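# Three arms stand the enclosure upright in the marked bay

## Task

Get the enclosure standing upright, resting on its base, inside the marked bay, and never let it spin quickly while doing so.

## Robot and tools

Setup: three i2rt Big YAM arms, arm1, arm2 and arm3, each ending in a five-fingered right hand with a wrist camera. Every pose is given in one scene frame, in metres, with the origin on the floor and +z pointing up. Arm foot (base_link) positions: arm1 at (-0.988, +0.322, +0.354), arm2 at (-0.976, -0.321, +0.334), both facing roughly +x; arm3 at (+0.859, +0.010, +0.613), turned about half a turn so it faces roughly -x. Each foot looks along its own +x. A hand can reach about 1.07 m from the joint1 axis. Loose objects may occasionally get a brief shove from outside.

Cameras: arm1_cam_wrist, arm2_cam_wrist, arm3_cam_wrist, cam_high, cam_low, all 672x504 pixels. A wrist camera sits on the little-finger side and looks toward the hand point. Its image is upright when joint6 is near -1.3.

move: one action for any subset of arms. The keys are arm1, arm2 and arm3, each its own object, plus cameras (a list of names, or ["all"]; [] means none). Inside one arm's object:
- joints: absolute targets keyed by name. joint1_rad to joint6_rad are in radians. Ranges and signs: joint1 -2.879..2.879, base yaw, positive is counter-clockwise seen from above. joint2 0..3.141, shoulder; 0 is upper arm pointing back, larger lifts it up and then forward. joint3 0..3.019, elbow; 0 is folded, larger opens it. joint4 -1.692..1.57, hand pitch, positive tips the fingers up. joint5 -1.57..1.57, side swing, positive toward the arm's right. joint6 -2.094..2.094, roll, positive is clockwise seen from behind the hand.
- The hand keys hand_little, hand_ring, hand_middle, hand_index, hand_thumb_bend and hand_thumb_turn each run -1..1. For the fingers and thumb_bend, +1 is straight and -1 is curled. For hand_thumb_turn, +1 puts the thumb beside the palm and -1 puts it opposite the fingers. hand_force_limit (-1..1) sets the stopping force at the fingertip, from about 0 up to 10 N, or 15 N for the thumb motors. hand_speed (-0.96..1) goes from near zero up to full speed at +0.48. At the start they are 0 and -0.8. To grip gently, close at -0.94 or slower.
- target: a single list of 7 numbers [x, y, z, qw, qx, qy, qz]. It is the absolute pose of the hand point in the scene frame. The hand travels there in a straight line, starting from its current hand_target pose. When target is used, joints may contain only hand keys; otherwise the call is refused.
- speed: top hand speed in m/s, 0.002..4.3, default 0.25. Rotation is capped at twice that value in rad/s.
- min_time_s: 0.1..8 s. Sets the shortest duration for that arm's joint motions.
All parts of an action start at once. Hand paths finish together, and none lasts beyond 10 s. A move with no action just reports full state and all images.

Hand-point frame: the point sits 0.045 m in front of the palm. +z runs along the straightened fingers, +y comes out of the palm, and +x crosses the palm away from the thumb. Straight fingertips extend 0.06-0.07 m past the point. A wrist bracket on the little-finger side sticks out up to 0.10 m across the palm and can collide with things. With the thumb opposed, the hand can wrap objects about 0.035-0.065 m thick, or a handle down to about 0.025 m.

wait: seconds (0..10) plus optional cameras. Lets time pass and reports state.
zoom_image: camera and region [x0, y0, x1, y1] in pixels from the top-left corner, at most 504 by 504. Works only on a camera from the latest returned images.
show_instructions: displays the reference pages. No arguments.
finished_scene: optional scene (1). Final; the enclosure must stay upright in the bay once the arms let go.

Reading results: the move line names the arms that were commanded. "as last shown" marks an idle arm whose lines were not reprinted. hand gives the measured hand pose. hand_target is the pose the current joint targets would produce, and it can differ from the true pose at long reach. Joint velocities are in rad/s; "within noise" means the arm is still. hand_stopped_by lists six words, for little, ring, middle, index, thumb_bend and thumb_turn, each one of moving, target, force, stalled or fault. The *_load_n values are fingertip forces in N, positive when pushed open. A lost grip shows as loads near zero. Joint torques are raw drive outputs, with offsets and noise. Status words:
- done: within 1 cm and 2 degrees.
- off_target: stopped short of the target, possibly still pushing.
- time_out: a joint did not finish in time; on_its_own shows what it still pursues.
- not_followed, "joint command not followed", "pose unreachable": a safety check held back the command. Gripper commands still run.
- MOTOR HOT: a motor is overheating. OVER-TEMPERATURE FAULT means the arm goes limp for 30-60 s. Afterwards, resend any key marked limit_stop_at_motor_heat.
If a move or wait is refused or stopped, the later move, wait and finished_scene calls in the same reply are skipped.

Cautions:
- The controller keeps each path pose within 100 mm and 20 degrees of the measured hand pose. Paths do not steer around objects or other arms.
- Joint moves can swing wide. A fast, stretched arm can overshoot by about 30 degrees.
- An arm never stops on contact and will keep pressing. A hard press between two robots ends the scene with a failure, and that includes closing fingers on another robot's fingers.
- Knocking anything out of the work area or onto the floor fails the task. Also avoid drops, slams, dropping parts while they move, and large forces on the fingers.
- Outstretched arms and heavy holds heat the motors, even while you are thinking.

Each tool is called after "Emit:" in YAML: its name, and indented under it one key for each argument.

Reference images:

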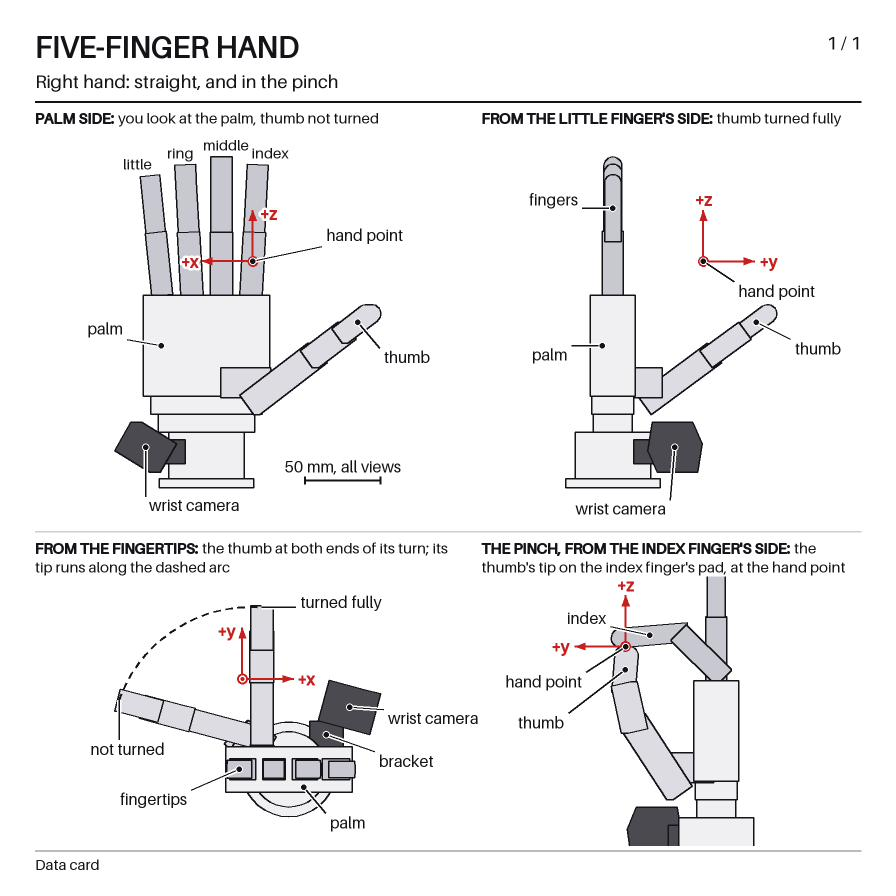

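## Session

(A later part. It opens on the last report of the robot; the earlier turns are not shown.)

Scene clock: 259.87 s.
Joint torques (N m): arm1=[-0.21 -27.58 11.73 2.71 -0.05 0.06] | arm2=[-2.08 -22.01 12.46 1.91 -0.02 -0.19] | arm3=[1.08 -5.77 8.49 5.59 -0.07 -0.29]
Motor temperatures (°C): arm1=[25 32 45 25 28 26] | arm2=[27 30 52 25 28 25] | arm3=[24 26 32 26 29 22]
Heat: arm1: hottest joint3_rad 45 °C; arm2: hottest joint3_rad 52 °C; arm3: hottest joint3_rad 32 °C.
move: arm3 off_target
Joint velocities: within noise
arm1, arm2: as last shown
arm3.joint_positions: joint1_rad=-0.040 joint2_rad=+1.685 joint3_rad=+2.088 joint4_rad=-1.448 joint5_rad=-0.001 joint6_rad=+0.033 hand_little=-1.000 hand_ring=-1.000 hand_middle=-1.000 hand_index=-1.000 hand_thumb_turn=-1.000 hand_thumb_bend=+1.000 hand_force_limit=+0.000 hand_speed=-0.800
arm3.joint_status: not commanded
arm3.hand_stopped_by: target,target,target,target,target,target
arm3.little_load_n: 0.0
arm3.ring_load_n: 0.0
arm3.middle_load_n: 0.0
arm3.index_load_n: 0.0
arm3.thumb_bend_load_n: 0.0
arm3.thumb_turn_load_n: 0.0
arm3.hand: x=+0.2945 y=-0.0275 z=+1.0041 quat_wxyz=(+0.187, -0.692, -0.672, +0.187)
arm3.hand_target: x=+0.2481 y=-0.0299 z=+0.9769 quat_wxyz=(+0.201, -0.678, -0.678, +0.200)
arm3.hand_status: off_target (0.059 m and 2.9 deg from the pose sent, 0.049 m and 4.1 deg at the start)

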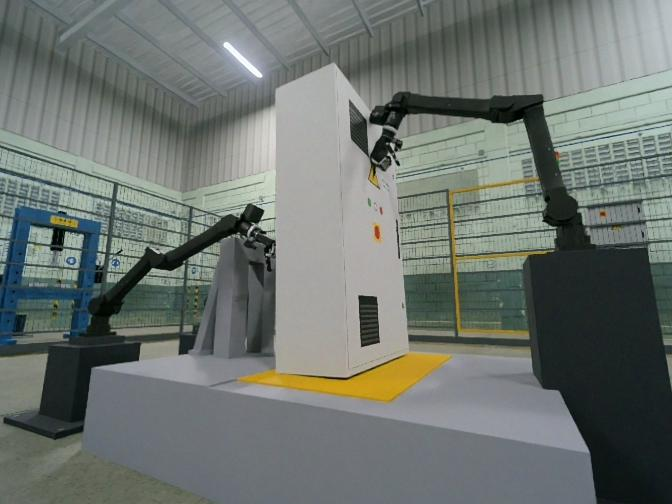

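Emit:
move:
  arm3: {"target":[0.255,-0.03,0.972,0.2008,-0.678,-0.678,0.2008],"speed":0.008}
  cameras: []

Emit:
move:
  arm3: {"target":[0.268,-0.03,0.968,0.2008,-0.678,-0.678,0.2008],"speed":0.008}
  cameras: ["cam_low"]

Emit:
zoom_image:
  camera: "cam_low"
  region: [230, 300, 430, 420]

Scene clock: 262.20 s.
Joint torques (N m): arm1=[-0.26 -27.58 11.73 2.71 -0.05 0.06] | arm2=[-2.14 -22.01 12.46 1.89 -0.02 -0.19] | arm3=[0.97 -4.78 8.91 5.29 -0.05 -0.16]
Motor temperatures (°C): arm1=[25 32 45 25 28 26] | arm2=[27 30 51 25 27 25] | arm3=[24 26 32 26 29 22]
Heat: arm1: hottest joint3_rad 45 °C; arm2: hottest joint3_rad 51 °C; arm3: hottest joint3_rad 32 °C.
move: arm3 off_target
Joint velocities: within noise
arm1, arm2: as last shown
arm1.ring_load_n: -0.5
arm2.thumb_turn_load_n: -0.5
arm3.joint_positions: joint1_rad=-0.039 joint2_rad=+1.630 joint3_rad=+2.002 joint4_rad=-1.405 joint5_rad=-0.002 joint6_rad=+0.022 hand_little=-1.000 hand_ring=-1.000 hand_middle=-1.000 hand_index=-1.000 hand_thumb_turn=-1.000 hand_thumb_bend=+1.000 hand_force_limit=+0.000 hand_speed=-0.800
arm3.joint_status: not commanded
arm3.hand_stopped_by: target,target,target,target,target,target
arm3.little_load_n: 0.0
arm3.ring_load_n: 0.0
arm3.middle_load_n: 0.0
arm3.index_load_n: 0.0
arm3.thumb_bend_load_n: 0.0
arm3.thumb_turn_load_n: 0.0
arm3.hand: x=+0.3077 y=-0.0274 z=+0.9994 quat_wxyz=(+0.191, -0.686, -0.675, +0.190)
arm3.hand_target: x=+0.2613 y=-0.0299 z=+0.9709 quat_wxyz=(+0.201, -0.678, -0.678, +0.201)
arm3.hand_status: off_target (0.059 m and 1.9 deg from the pose sent, 0.051 m and 2.9 deg at the start)

Scene clock: 263.67 s.
Joint torques (N m): arm1=[-0.26 -27.52 11.74 2.73 -0.05 0.07] | arm2=[-2.2 -21.95 12.48 1.88 -0.02 -0.2] | arm3=[0.97 -3.55 9.35 5.3 0 -0.11]
Motor temperatures (°C): arm1=[25 32 45 24 28 26] | arm2=[27 30 51 25 27 25] | arm3=[24 26 33 26 29 22]
Heat: arm1: hottest joint3_rad 45 °C; arm2: hottest joint3_rad 51 °C; arm3: hottest joint3_rad 33 °C.
move: arm3 off_target
Joint velocities: within noise
arm1, arm2: as last shown
arm1.ring_load_n: 0.0
arm1.index_load_n: 0.5
arm2.little_load_n: 0.5
arm2.thumb_turn_load_n: 0.0
arm3.joint_positions: joint1_rad=-0.038 joint2_rad=+1.579 joint3_rad=+1.927 joint4_rad=-1.380 joint5_rad=-0.003 joint6_rad=+0.018 hand_little=-1.000 hand_ring=-1.000 hand_middle=-1.000 hand_index=-1.000 hand_thumb_turn=-1.000 hand_thumb_bend=+1.000 hand_force_limit=+0.000 hand_speed=-0.800
arm3.joint_status: not commanded
arm3.hand_stopped_by: target,target,target,target,target,target
arm3.little_load_n: 0.0
arm3.ring_load_n: 0.5
arm3.middle_load_n: 0.0
arm3.index_load_n: 0.0
arm3.thumb_bend_load_n: 0.0
arm3.thumb_turn_load_n: 0.0
arm3.hand: x=+0.3235 y=-0.0277 z=+0.9949 quat_wxyz=(+0.192, -0.685, -0.677, +0.191)
arm3.hand_target: x=+0.2747 y=-0.0298 z=+0.9667 quat_wxyz=(+0.201, -0.678, -0.678, +0.201)
arm3.hand_status: off_target (0.062 m and 1.8 deg from the pose sent, 0.051 m and 1.9 deg at the start)

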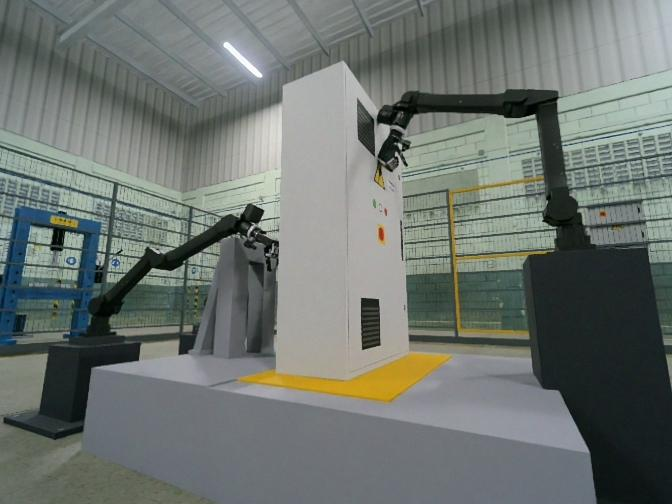

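Scaled by 2.520 from the camera's image (finer frame: 960x720).

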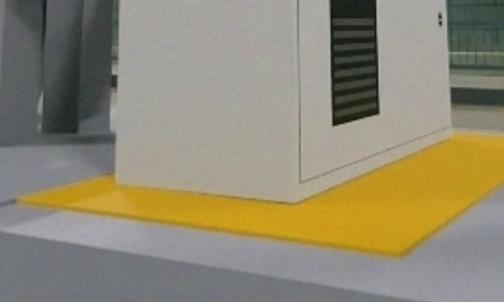

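Emit:
move:
  arm3: {"target":[0.282,-0.03,0.967,0.2008,-0.678,-0.678,0.2008],"speed":0.008}
  cameras: []

Emit:
move:
  arm3: {"target":[0.295,-0.03,0.967,0.2008,-0.678,-0.678,0.2008],"speed":0.01}
  cameras: ["cam_low","cam_high"]

Emit:
zoom_image:
  camera: "cam_low"
  region: [230, 300, 430, 420]

Scene clock: 265.87 s.
Joint torques (N m): arm1=[-0.21 -27.58 11.74 2.71 -0.05 0.06] | arm2=[-2.14 -22.01 12.45 1.92 -0.02 -0.19] | arm3=[0.97 -4.37 8.79 4.59 0.01 -0.11]
Motor temperatures (°C): arm1=[25 32 45 24 28 26] | arm2=[27 30 51 25 27 25] | arm3=[24 26 33 26 29 22]
Heat: arm1: hottest joint3_rad 45 °C; arm2: hottest joint3_rad 51 °C; arm3: hottest joint3_rad 33 °C.
move: arm3 off_target
Joint velocities: within noise
arm1, arm2: as last shown
arm1.index_load_n: 0.0
arm2.little_load_n: 0.0
arm2.index_load_n: 0.5
arm3.joint_positions: joint1_rad=-0.038 joint2_rad=+1.556 joint3_rad=+1.889 joint4_rad=-1.351 joint5_rad=-0.003 joint6_rad=+0.018 hand_little=-1.000 hand_ring=-1.000 hand_middle=-1.000 hand_index=-1.000 hand_thumb_turn=-1.000 hand_thumb_bend=+1.000 hand_force_limit=+0.000 hand_speed=-0.800
arm3.joint_status: not commanded
arm3.hand_stopped_by: target,target,target,target,target,target
arm3.little_load_n: 0.0
arm3.ring_load_n: 0.0
arm3.middle_load_n: 0.0
arm3.index_load_n: 0.0
arm3.thumb_bend_load_n: 0.0
arm3.thumb_turn_load_n: 0.0
arm3.hand: x=+0.3266 y=-0.0277 z=+0.9923 quat_wxyz=(+0.197, -0.683, -0.676, +0.196)
arm3.hand_target: x=+0.2867 y=-0.0297 z=+0.9659 quat_wxyz=(+0.201, -0.678, -0.678, +0.201)
arm3.hand_status: off_target (0.051 m and 1.0 deg from the pose sent, 0.050 m and 1.8 deg at the start)

Scene clock: 267.20 s.
Joint torques (N m): arm1=[-0.21 -27.58 11.73 2.73 -0.05 0.06] | arm2=[-2.08 -21.95 12.48 1.91 -0.02 -0.19] | arm3=[1.03 -6.48 6.98 4.16 0.02 -0.21]
Motor temperatures (°C): arm1=[25 32 45 24 28 26] | arm2=[27 30 51 25 27 25] | arm3=[24 26 33 26 29 22]
Heat: arm1: hottest joint3_rad 45 °C; arm2: hottest joint3_rad 51 °C; arm3: hottest joint3_rad 33 °C.
move: arm3 off_target
Joint velocities: within noise
arm1: as last shown
arm2.joint_positions: joint1_rad=+0.117 joint2_rad=+2.456 joint3_rad=+2.873 joint4_rad=-0.855 joint5_rad=+0.121 joint6_rad=+0.072 hand_little=-1.000 hand_ring=-1.000 hand_middle=-1.000 hand_index=-1.000 hand_thumb_turn=-1.000 hand_thumb_bend=+1.000 hand_force_limit=+0.000 hand_speed=-0.800
arm2.joint_status: not commanded
arm2.hand_stopped_by: target,target,target,target,target,target
arm2.little_load_n: 0.0
arm2.ring_load_n: 0.0
arm2.middle_load_n: 0.0
arm2.index_load_n: 0.0
arm2.thumb_bend_load_n: 0.0
arm2.thumb_turn_load_n: 0.0
arm2.hand: x=-0.0582 y=-0.1835 z=+0.6406 quat_wxyz=(-0.385, +0.592, -0.599, +0.377)
arm2.hand_target: x=-0.0513 y=-0.1902 z=+0.6395 quat_wxyz=(-0.387, +0.591, -0.593, +0.386)
arm2.hand_status: not commanded
arm3.joint_positions: joint1_rad=-0.038 joint2_rad=+1.551 joint3_rad=+1.879 joint4_rad=-1.336 joint5_rad=-0.003 joint6_rad=+0.027 hand_little=-1.000 hand_ring=-1.000 hand_middle=-1.000 hand_index=-1.000 hand_thumb_turn=-1.000 hand_thumb_bend=+1.000 hand_force_limit=+0.000 hand_speed=-0.800
arm3.joint_status: not commanded
arm3.hand_stopped_by: target,target,target,target,target,target
arm3.little_load_n: 0.0
arm3.ring_load_n: 0.0
arm3.middle_load_n: 0.0
arm3.index_load_n: 0.0
arm3.thumb_bend_load_n: 0.0
arm3.thumb_turn_load_n: 0.0
arm3.hand: x=+0.3251 y=-0.0282 z=+0.9918 quat_wxyz=(+0.199, -0.685, -0.671, +0.200)
arm3.hand_target: x=+0.2976 y=-0.0298 z=+0.9666 quat_wxyz=(+0.201, -0.678, -0.678, +0.201)
arm3.hand_status: off_target (0.039 m and 1.2 deg from the pose sent, 0.041 m and 1.0 deg at the start)
pictures: cam_high, cam_low

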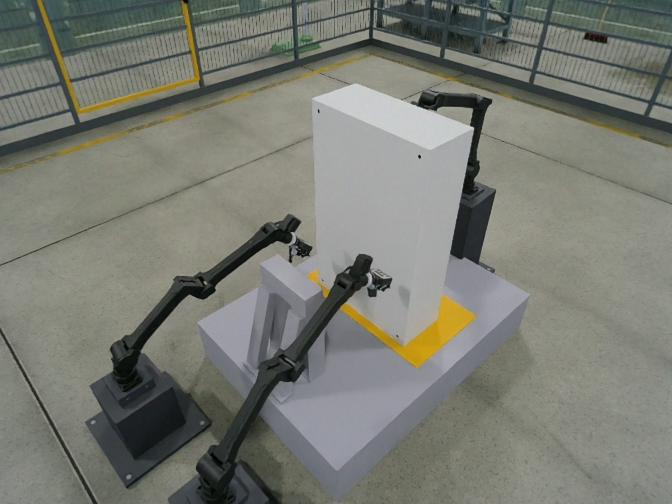

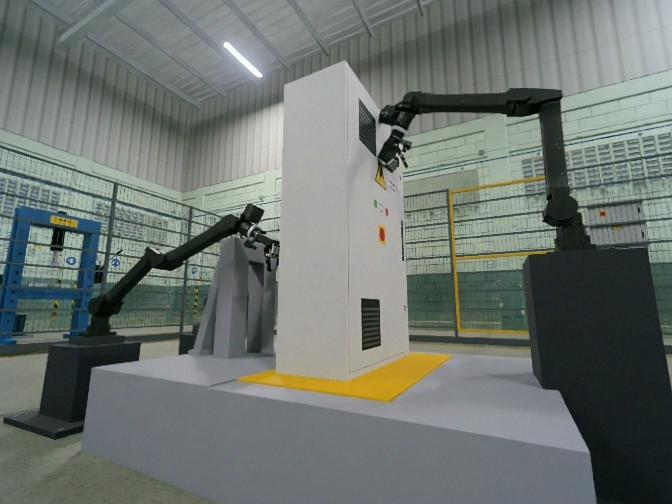

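Scaled by 2.520 from the camera's image (finer frame: 960x720).

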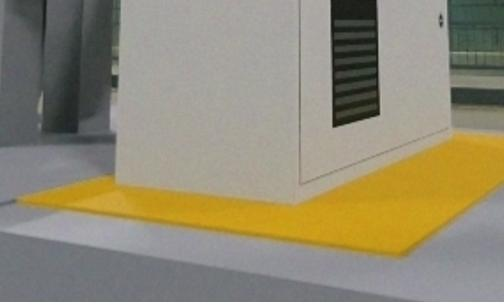

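Emit:
move:
  arm3: {"target":[0.325,-0.03,0.98,0.2008,-0.678,-0.678,0.2008],"speed":0.015}
  cameras: []

Emit:
move:
  arm3: {"target":[0.37,-0.03,0.99,0.2008,-0.678,-0.678,0.2008],"speed":0.02}
  cameras: ["cam_low","cam_high"]

Scene clock: 270.40 s.
Joint torques (N m): arm1=[-0.26 -27.58 11.73 2.73 -0.05 0.07] | arm2=[-2.08 -21.95 12.48 1.91 -0.02 -0.19] | arm3=[0.91 -10.81 7.24 2.25 0.02 -0.12]
Motor temperatures (°C): arm1=[25 32 45 24 28 26] | arm2=[27 30 51 25 27 25] | arm3=[24 26 32 26 29 22]
Heat: arm1: hottest joint3_rad 45 °C; arm2: hottest joint3_rad 51 °C; arm3: hottest joint3_rad 32 °C.
move: arm3 done
Joint velocities: within noise
arm1, arm2: as last shown
arm1.little_load_n: 0.5
arm1.ring_load_n: 0.5
arm3.joint_positions: joint1_rad=-0.038 joint2_rad=+1.538 joint3_rad=+1.836 joint4_rad=-1.313 joint5_rad=-0.003 joint6_rad=+0.019 hand_little=-1.000 hand_ring=-1.000 hand_middle=-1.000 hand_index=-1.000 hand_thumb_turn=-1.000 hand_thumb_bend=+1.000 hand_force_limit=+0.000 hand_speed=-0.800
arm3.joint_status: not commanded
arm3.hand_stopped_by: target,target,target,target,target,target
arm3.little_load_n: 0.0
arm3.ring_load_n: 0.0
arm3.middle_load_n: 0.0
arm3.index_load_n: 0.0
arm3.thumb_bend_load_n: 0.0
arm3.thumb_turn_load_n: 0.0
arm3.hand: x=+0.3284 y=-0.0276 z=+0.9809 quat_wxyz=(+0.197, -0.683, -0.675, +0.197)
arm3.hand_target: x=+0.3250 y=-0.0299 z=+0.9802 quat_wxyz=(+0.201, -0.678, -0.678, +0.201)
arm3.hand_status: done (0.004 m and 0.9 deg from the pose sent, 0.012 m and 1.2 deg at the start)

Scene clock: 273.20 s.
Joint torques (N m): arm1=[-0.21 -27.52 11.74 2.73 -0.05 0.07] | arm2=[-1.96 -21.89 12.48 1.88 -0.02 -0.19] | arm3=[1.08 -11.16 7.86 1.51 0.03 -0.11]
Motor temperatures (°C): arm1=[25 32 45 24 28 26] | arm2=[27 30 51 25 27 25] | arm3=[24 26 32 26 29 22]
Heat: arm1: hottest joint3_rad 45 °C; arm2: hottest joint3_rad 51 °C; arm3: hottest joint3_rad 32 °C.
move: arm3 off_target
Joint velocities: within noise
arm1, arm2: as last shown
arm1.little_load_n: 0.0
arm1.ring_load_n: 0.0
arm3.joint_positions: joint1_rad=-0.038 joint2_rad=+1.445 joint3_rad=+1.733 joint4_rad=-1.313 joint5_rad=-0.003 joint6_rad=+0.019 hand_little=-1.000 hand_ring=-1.000 hand_middle=-1.000 hand_index=-1.000 hand_thumb_turn=-1.000 hand_thumb_bend=+1.000 hand_force_limit=+0.000 hand_speed=-0.800
arm3.joint_status: not commanded
arm3.hand_stopped_by: target,target,target,target,target,target
arm3.little_load_n: 0.0
arm3.ring_load_n: 0.0
arm3.middle_load_n: 0.0
arm3.index_load_n: 0.5
arm3.thumb_bend_load_n: 0.0
arm3.thumb_turn_load_n: 0.0
arm3.hand: x=+0.3653 y=-0.0275 z=+0.9796 quat_wxyz=(+0.194, -0.684, -0.676, +0.193)
arm3.hand_target: x=+0.3700 y=-0.0299 z=+0.9899 quat_wxyz=(+0.201, -0.678, -0.678, +0.201)
arm3.hand_status: off_target (0.012 m and 1.4 deg from the pose sent, 0.043 m and 0.9 deg at the start)
pictures: cam_high, cam_low

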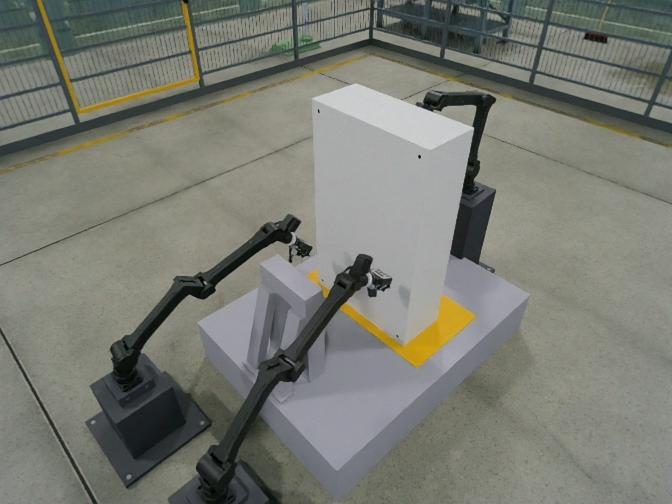

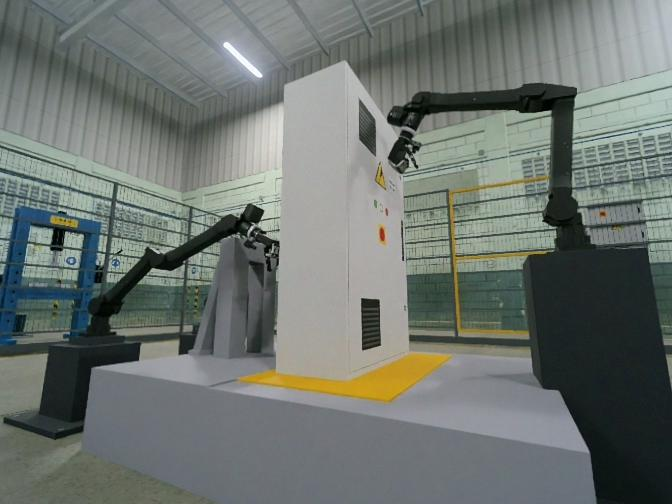

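Emit:
move:
  arm1: {"target":[-0.22,0.28,0.56,0.2706,-0.6533,0.6533,-0.2706],"speed":0.1}
  arm2: {"target":[-0.18,-0.20,0.61,0.38,-0.5963,0.5963,-0.38],"speed":0.1}
  arm3: {"target":[0.46,-0.03,1.02,0.2008,-0.678,-0.678,0.2008],"speed":0.1}
  cameras: ["cam_low","cam_high"]

Emit:
wait:
  seconds: 2
  cameras: ["cam_low","cam_high"]

Scene clock: 276.57 s.
Joint torques (N m): arm1=[-0.97 -26.05 7.35 2.59 -0.25 -0.18] | arm2=[-1.44 -19.55 7.82 2.56 0.25 -0.15] | arm3=[1.2 -7.24 7.46 1.18 0.06 -0.1]
Motor temperatures (°C): arm1=[25 32 45 24 28 26] | arm2=[27 30 50 25 27 25] | arm3=[24 26 32 26 29 22]
Heat: arm1: hottest joint3_rad 45 °C; arm2: hottest joint3_rad 50 °C; arm3: hottest joint3_rad 32 °C.
move: arm1 done; arm2 done; arm3 done
Joint velocities: within noise
arm1.joint_positions: joint1_rad=-0.118 joint2_rad=+2.010 joint3_rad=+2.001 joint4_rad=-0.785 joint5_rad=-0.072 joint6_rad=-0.063 hand_little=-1.000 hand_ring=-1.000 hand_middle=-1.000 hand_index=-1.000 hand_thumb_turn=-1.000 hand_thumb_bend=+1.000 hand_force_limit=+0.000 hand_speed=-0.800
arm1.joint_status: not commanded
arm1.hand_stopped_by: target,target,target,target,target,target
arm1.little_load_n: 0.0
arm1.ring_load_n: 0.0
arm1.middle_load_n: 0.0
arm1.index_load_n: 0.5
arm1.thumb_bend_load_n: 0.0
arm1.thumb_turn_load_n: 0.0
arm1.hand: x=-0.2192 y=+0.2816 z=+0.5617 quat_wxyz=(-0.270, +0.650, -0.658, +0.267)
arm1.hand_target: x=-0.2200 y=+0.2800 z=+0.5599 quat_wxyz=(-0.270, +0.653, -0.653, +0.270)
arm1.hand_status: done (0.002 m and 0.8 deg from the pose sent, 0.113 m and 4.3 deg at the start)
arm2.joint_positions: joint1_rad=+0.117 joint2_rad=+1.893 joint3_rad=+1.836 joint4_rad=-0.388 joint5_rad=+0.124 joint6_rad=+0.072 hand_little=-1.000 hand_ring=-1.000 hand_middle=-1.000 hand_index=-1.000 hand_thumb_turn=-1.000 hand_thumb_bend=+1.000 hand_force_limit=+0.000 hand_speed=-0.800
arm2.joint_status: not commanded
arm2.hand_stopped_by: target,target,target,target,target,target
arm2.little_load_n: 0.0
arm2.ring_load_n: 0.0
arm2.middle_load_n: 0.0
arm2.index_load_n: 0.0
arm2.thumb_bend_load_n: 0.0
arm2.thumb_turn_load_n: 0.0
arm2.hand: x=-0.1776 y=-0.2006 z=+0.6127 quat_wxyz=(-0.382, +0.593, -0.601, +0.376)
arm2.hand_target: x=-0.1800 y=-0.2000 z=+0.6100 quat_wxyz=(-0.380, +0.596, -0.596, +0.380)
arm2.hand_status: done (0.004 m and 0.8 deg from the pose sent, 0.127 m and 0.9 deg at the start)
arm3.joint_positions: joint1_rad=-0.038 joint2_rad=+1.238 joint3_rad=+1.637 joint4_rad=-1.404 joint5_rad=-0.003 joint6_rad=+0.019 hand_little=-1.000 hand_ring=-1.000 hand_middle=-1.000 hand_index=-1.000 hand_thumb_turn=-1.000 hand_thumb_bend=+1.000 hand_force_limit=+0.000 hand_speed=-0.800
arm3.joint_status: not commanded
arm3.hand_stopped_by: target,target,target,target,target,target
arm3.little_load_n: 0.0
arm3.ring_load_n: 0.0
arm3.middle_load_n: 0.0
arm3.index_load_n: 0.0
arm3.thumb_bend_load_n: -0.5
arm3.thumb_turn_load_n: 0.0
arm3.hand: x=+0.4543 y=-0.0276 z=+1.0161 quat_wxyz=(+0.201, -0.682, -0.674, +0.200)
arm3.hand_target: x=+0.4600 y=-0.0299 z=+1.0199 quat_wxyz=(+0.201, -0.678, -0.678, +0.201)
arm3.hand_status: done (0.007 m and 0.7 deg from the pose sent, 0.103 m and 1.4 deg at the start)
pictures: cam_high, cam_low

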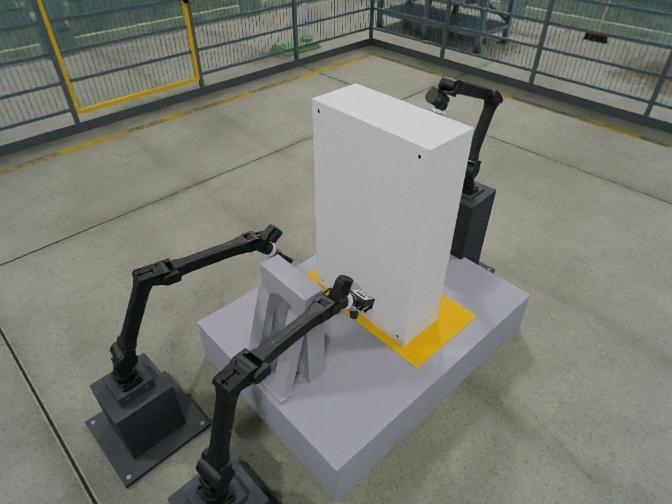

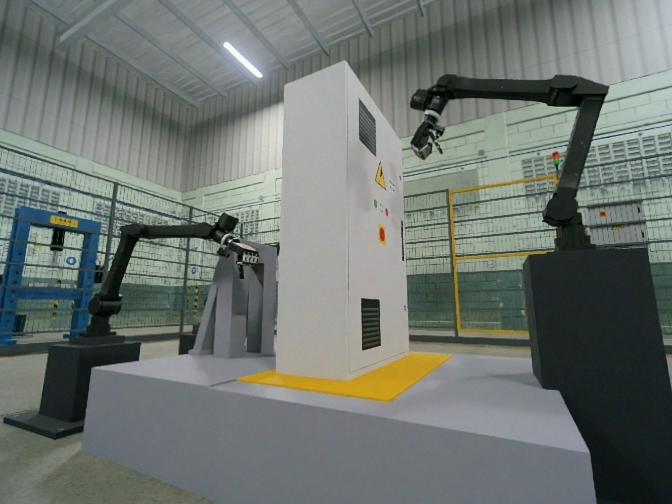

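Scene clock: 278.57 s.
Joint torques (N m): arm1=[-1.03 -26.11 7.38 2.59 -0.25 -0.18] | arm2=[-1.55 -19.66 7.8 2.54 0.24 -0.16] | arm3=[1.2 -7.24 7.46 1.18 0.06 -0.1]
Motor temperatures (°C): arm1=[25 33 44 24 28 26] | arm2=[27 30 50 25 27 25] | arm3=[24 26 32 26 29 22]
Heat: arm1: hottest joint3_rad 44 °C; arm2: hottest joint3_rad 50 °C; arm3: hottest joint3_rad 32 °C.
Joint velocities: within noise
arm1.joint_positions: joint1_rad=-0.118 joint2_rad=+2.010 joint3_rad=+2.001 joint4_rad=-0.785 joint5_rad=-0.072 joint6_rad=-0.063 hand_little=-1.000 hand_ring=-1.000 hand_middle=-1.000 hand_index=-1.000 hand_thumb_turn=-1.000 hand_thumb_bend=+1.000 hand_force_limit=+0.000 hand_speed=-0.800
arm1.joint_status: not commanded
arm1.hand_stopped_by: target,target,target,target,target,target
arm1.little_load_n: 0.0
arm1.ring_load_n: 0.5
arm1.middle_load_n: 0.0
arm1.index_load_n: 0.0
arm1.thumb_bend_load_n: 0.0
arm1.thumb_turn_load_n: 0.0
arm1.hand: x=-0.2192 y=+0.2816 z=+0.5617 quat_wxyz=(-0.270, +0.650, -0.658, +0.267)
arm1.hand_target: x=-0.2200 y=+0.2800 z=+0.5600 quat_wxyz=(-0.270, +0.653, -0.653, +0.270)
arm1.hand_status: done (0.002 m and 0.8 deg from the pose sent, 0.113 m and 4.3 deg at the start)
arm2.joint_positions: joint1_rad=+0.117 joint2_rad=+1.893 joint3_rad=+1.836 joint4_rad=-0.388 joint5_rad=+0.124 joint6_rad=+0.072 hand_little=-1.000 hand_ring=-1.000 hand_middle=-1.000 hand_index=-1.000 hand_thumb_turn=-1.000 hand_thumb_bend=+1.000 hand_force_limit=+0.000 hand_speed=-0.800
arm2.joint_status: not commanded
arm2.hand_stopped_by: target,target,target,target,target,target
arm2.little_load_n: 0.0
arm2.ring_load_n: 0.0
arm2.middle_load_n: 0.0
arm2.index_load_n: 0.0
arm2.thumb_bend_load_n: 0.0
arm2.thumb_turn_load_n: 0.0
arm2.hand: x=-0.1776 y=-0.2006 z=+0.6127 quat_wxyz=(-0.382, +0.593, -0.601, +0.376)
arm2.hand_target: x=-0.1800 y=-0.2000 z=+0.6101 quat_wxyz=(-0.380, +0.596, -0.596, +0.380)
arm2.hand_status: done (0.004 m and 0.8 deg from the pose sent, 0.127 m and 0.9 deg at the start)
arm3.joint_positions: joint1_rad=-0.038 joint2_rad=+1.238 joint3_rad=+1.637 joint4_rad=-1.404 joint5_rad=-0.003 joint6_rad=+0.019 hand_little=-1.000 hand_ring=-1.000 hand_middle=-1.000 hand_index=-1.000 hand_thumb_turn=-1.000 hand_thumb_bend=+1.000 hand_force_limit=+0.000 hand_speed=-0.800
arm3.joint_status: not commanded
arm3.hand_stopped_by: target,target,target,target,target,target
arm3.little_load_n: 0.0
arm3.ring_load_n: 0.0
arm3.middle_load_n: 0.0
arm3.index_load_n: 0.0
arm3.thumb_bend_load_n: 0.0
arm3.thumb_turn_load_n: 0.0
arm3.hand: x=+0.4543 y=-0.0276 z=+1.0161 quat_wxyz=(+0.201, -0.682, -0.674, +0.200)
arm3.hand_target: x=+0.4600 y=-0.0299 z=+1.0199 quat_wxyz=(+0.201, -0.678, -0.678, +0.201)
arm3.hand_status: done (0.007 m and 0.7 deg from the pose sent, 0.103 m and 1.4 deg at the start)
wait: 2.00 s; at rest by 0.27 s
pictures: cam_high, cam_low

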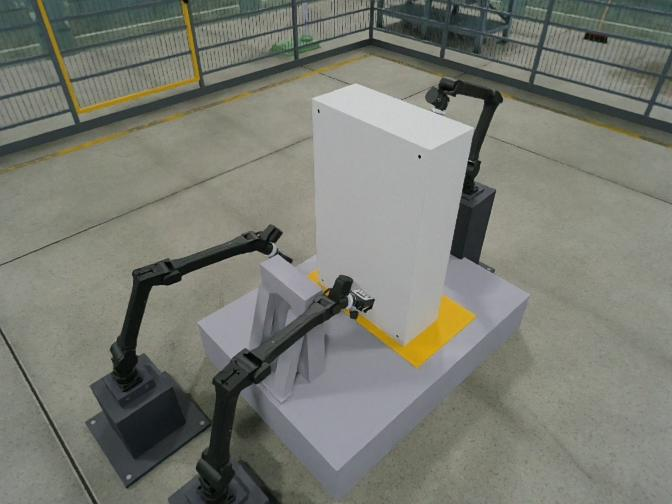

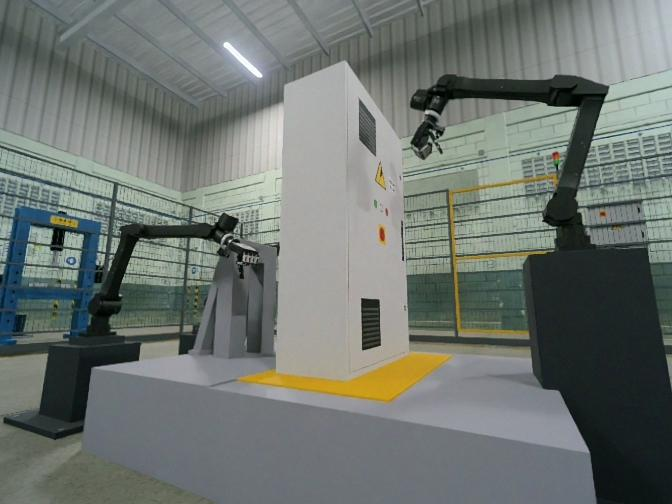

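Emit:
finished_scene:

The scene is finished: the task was done.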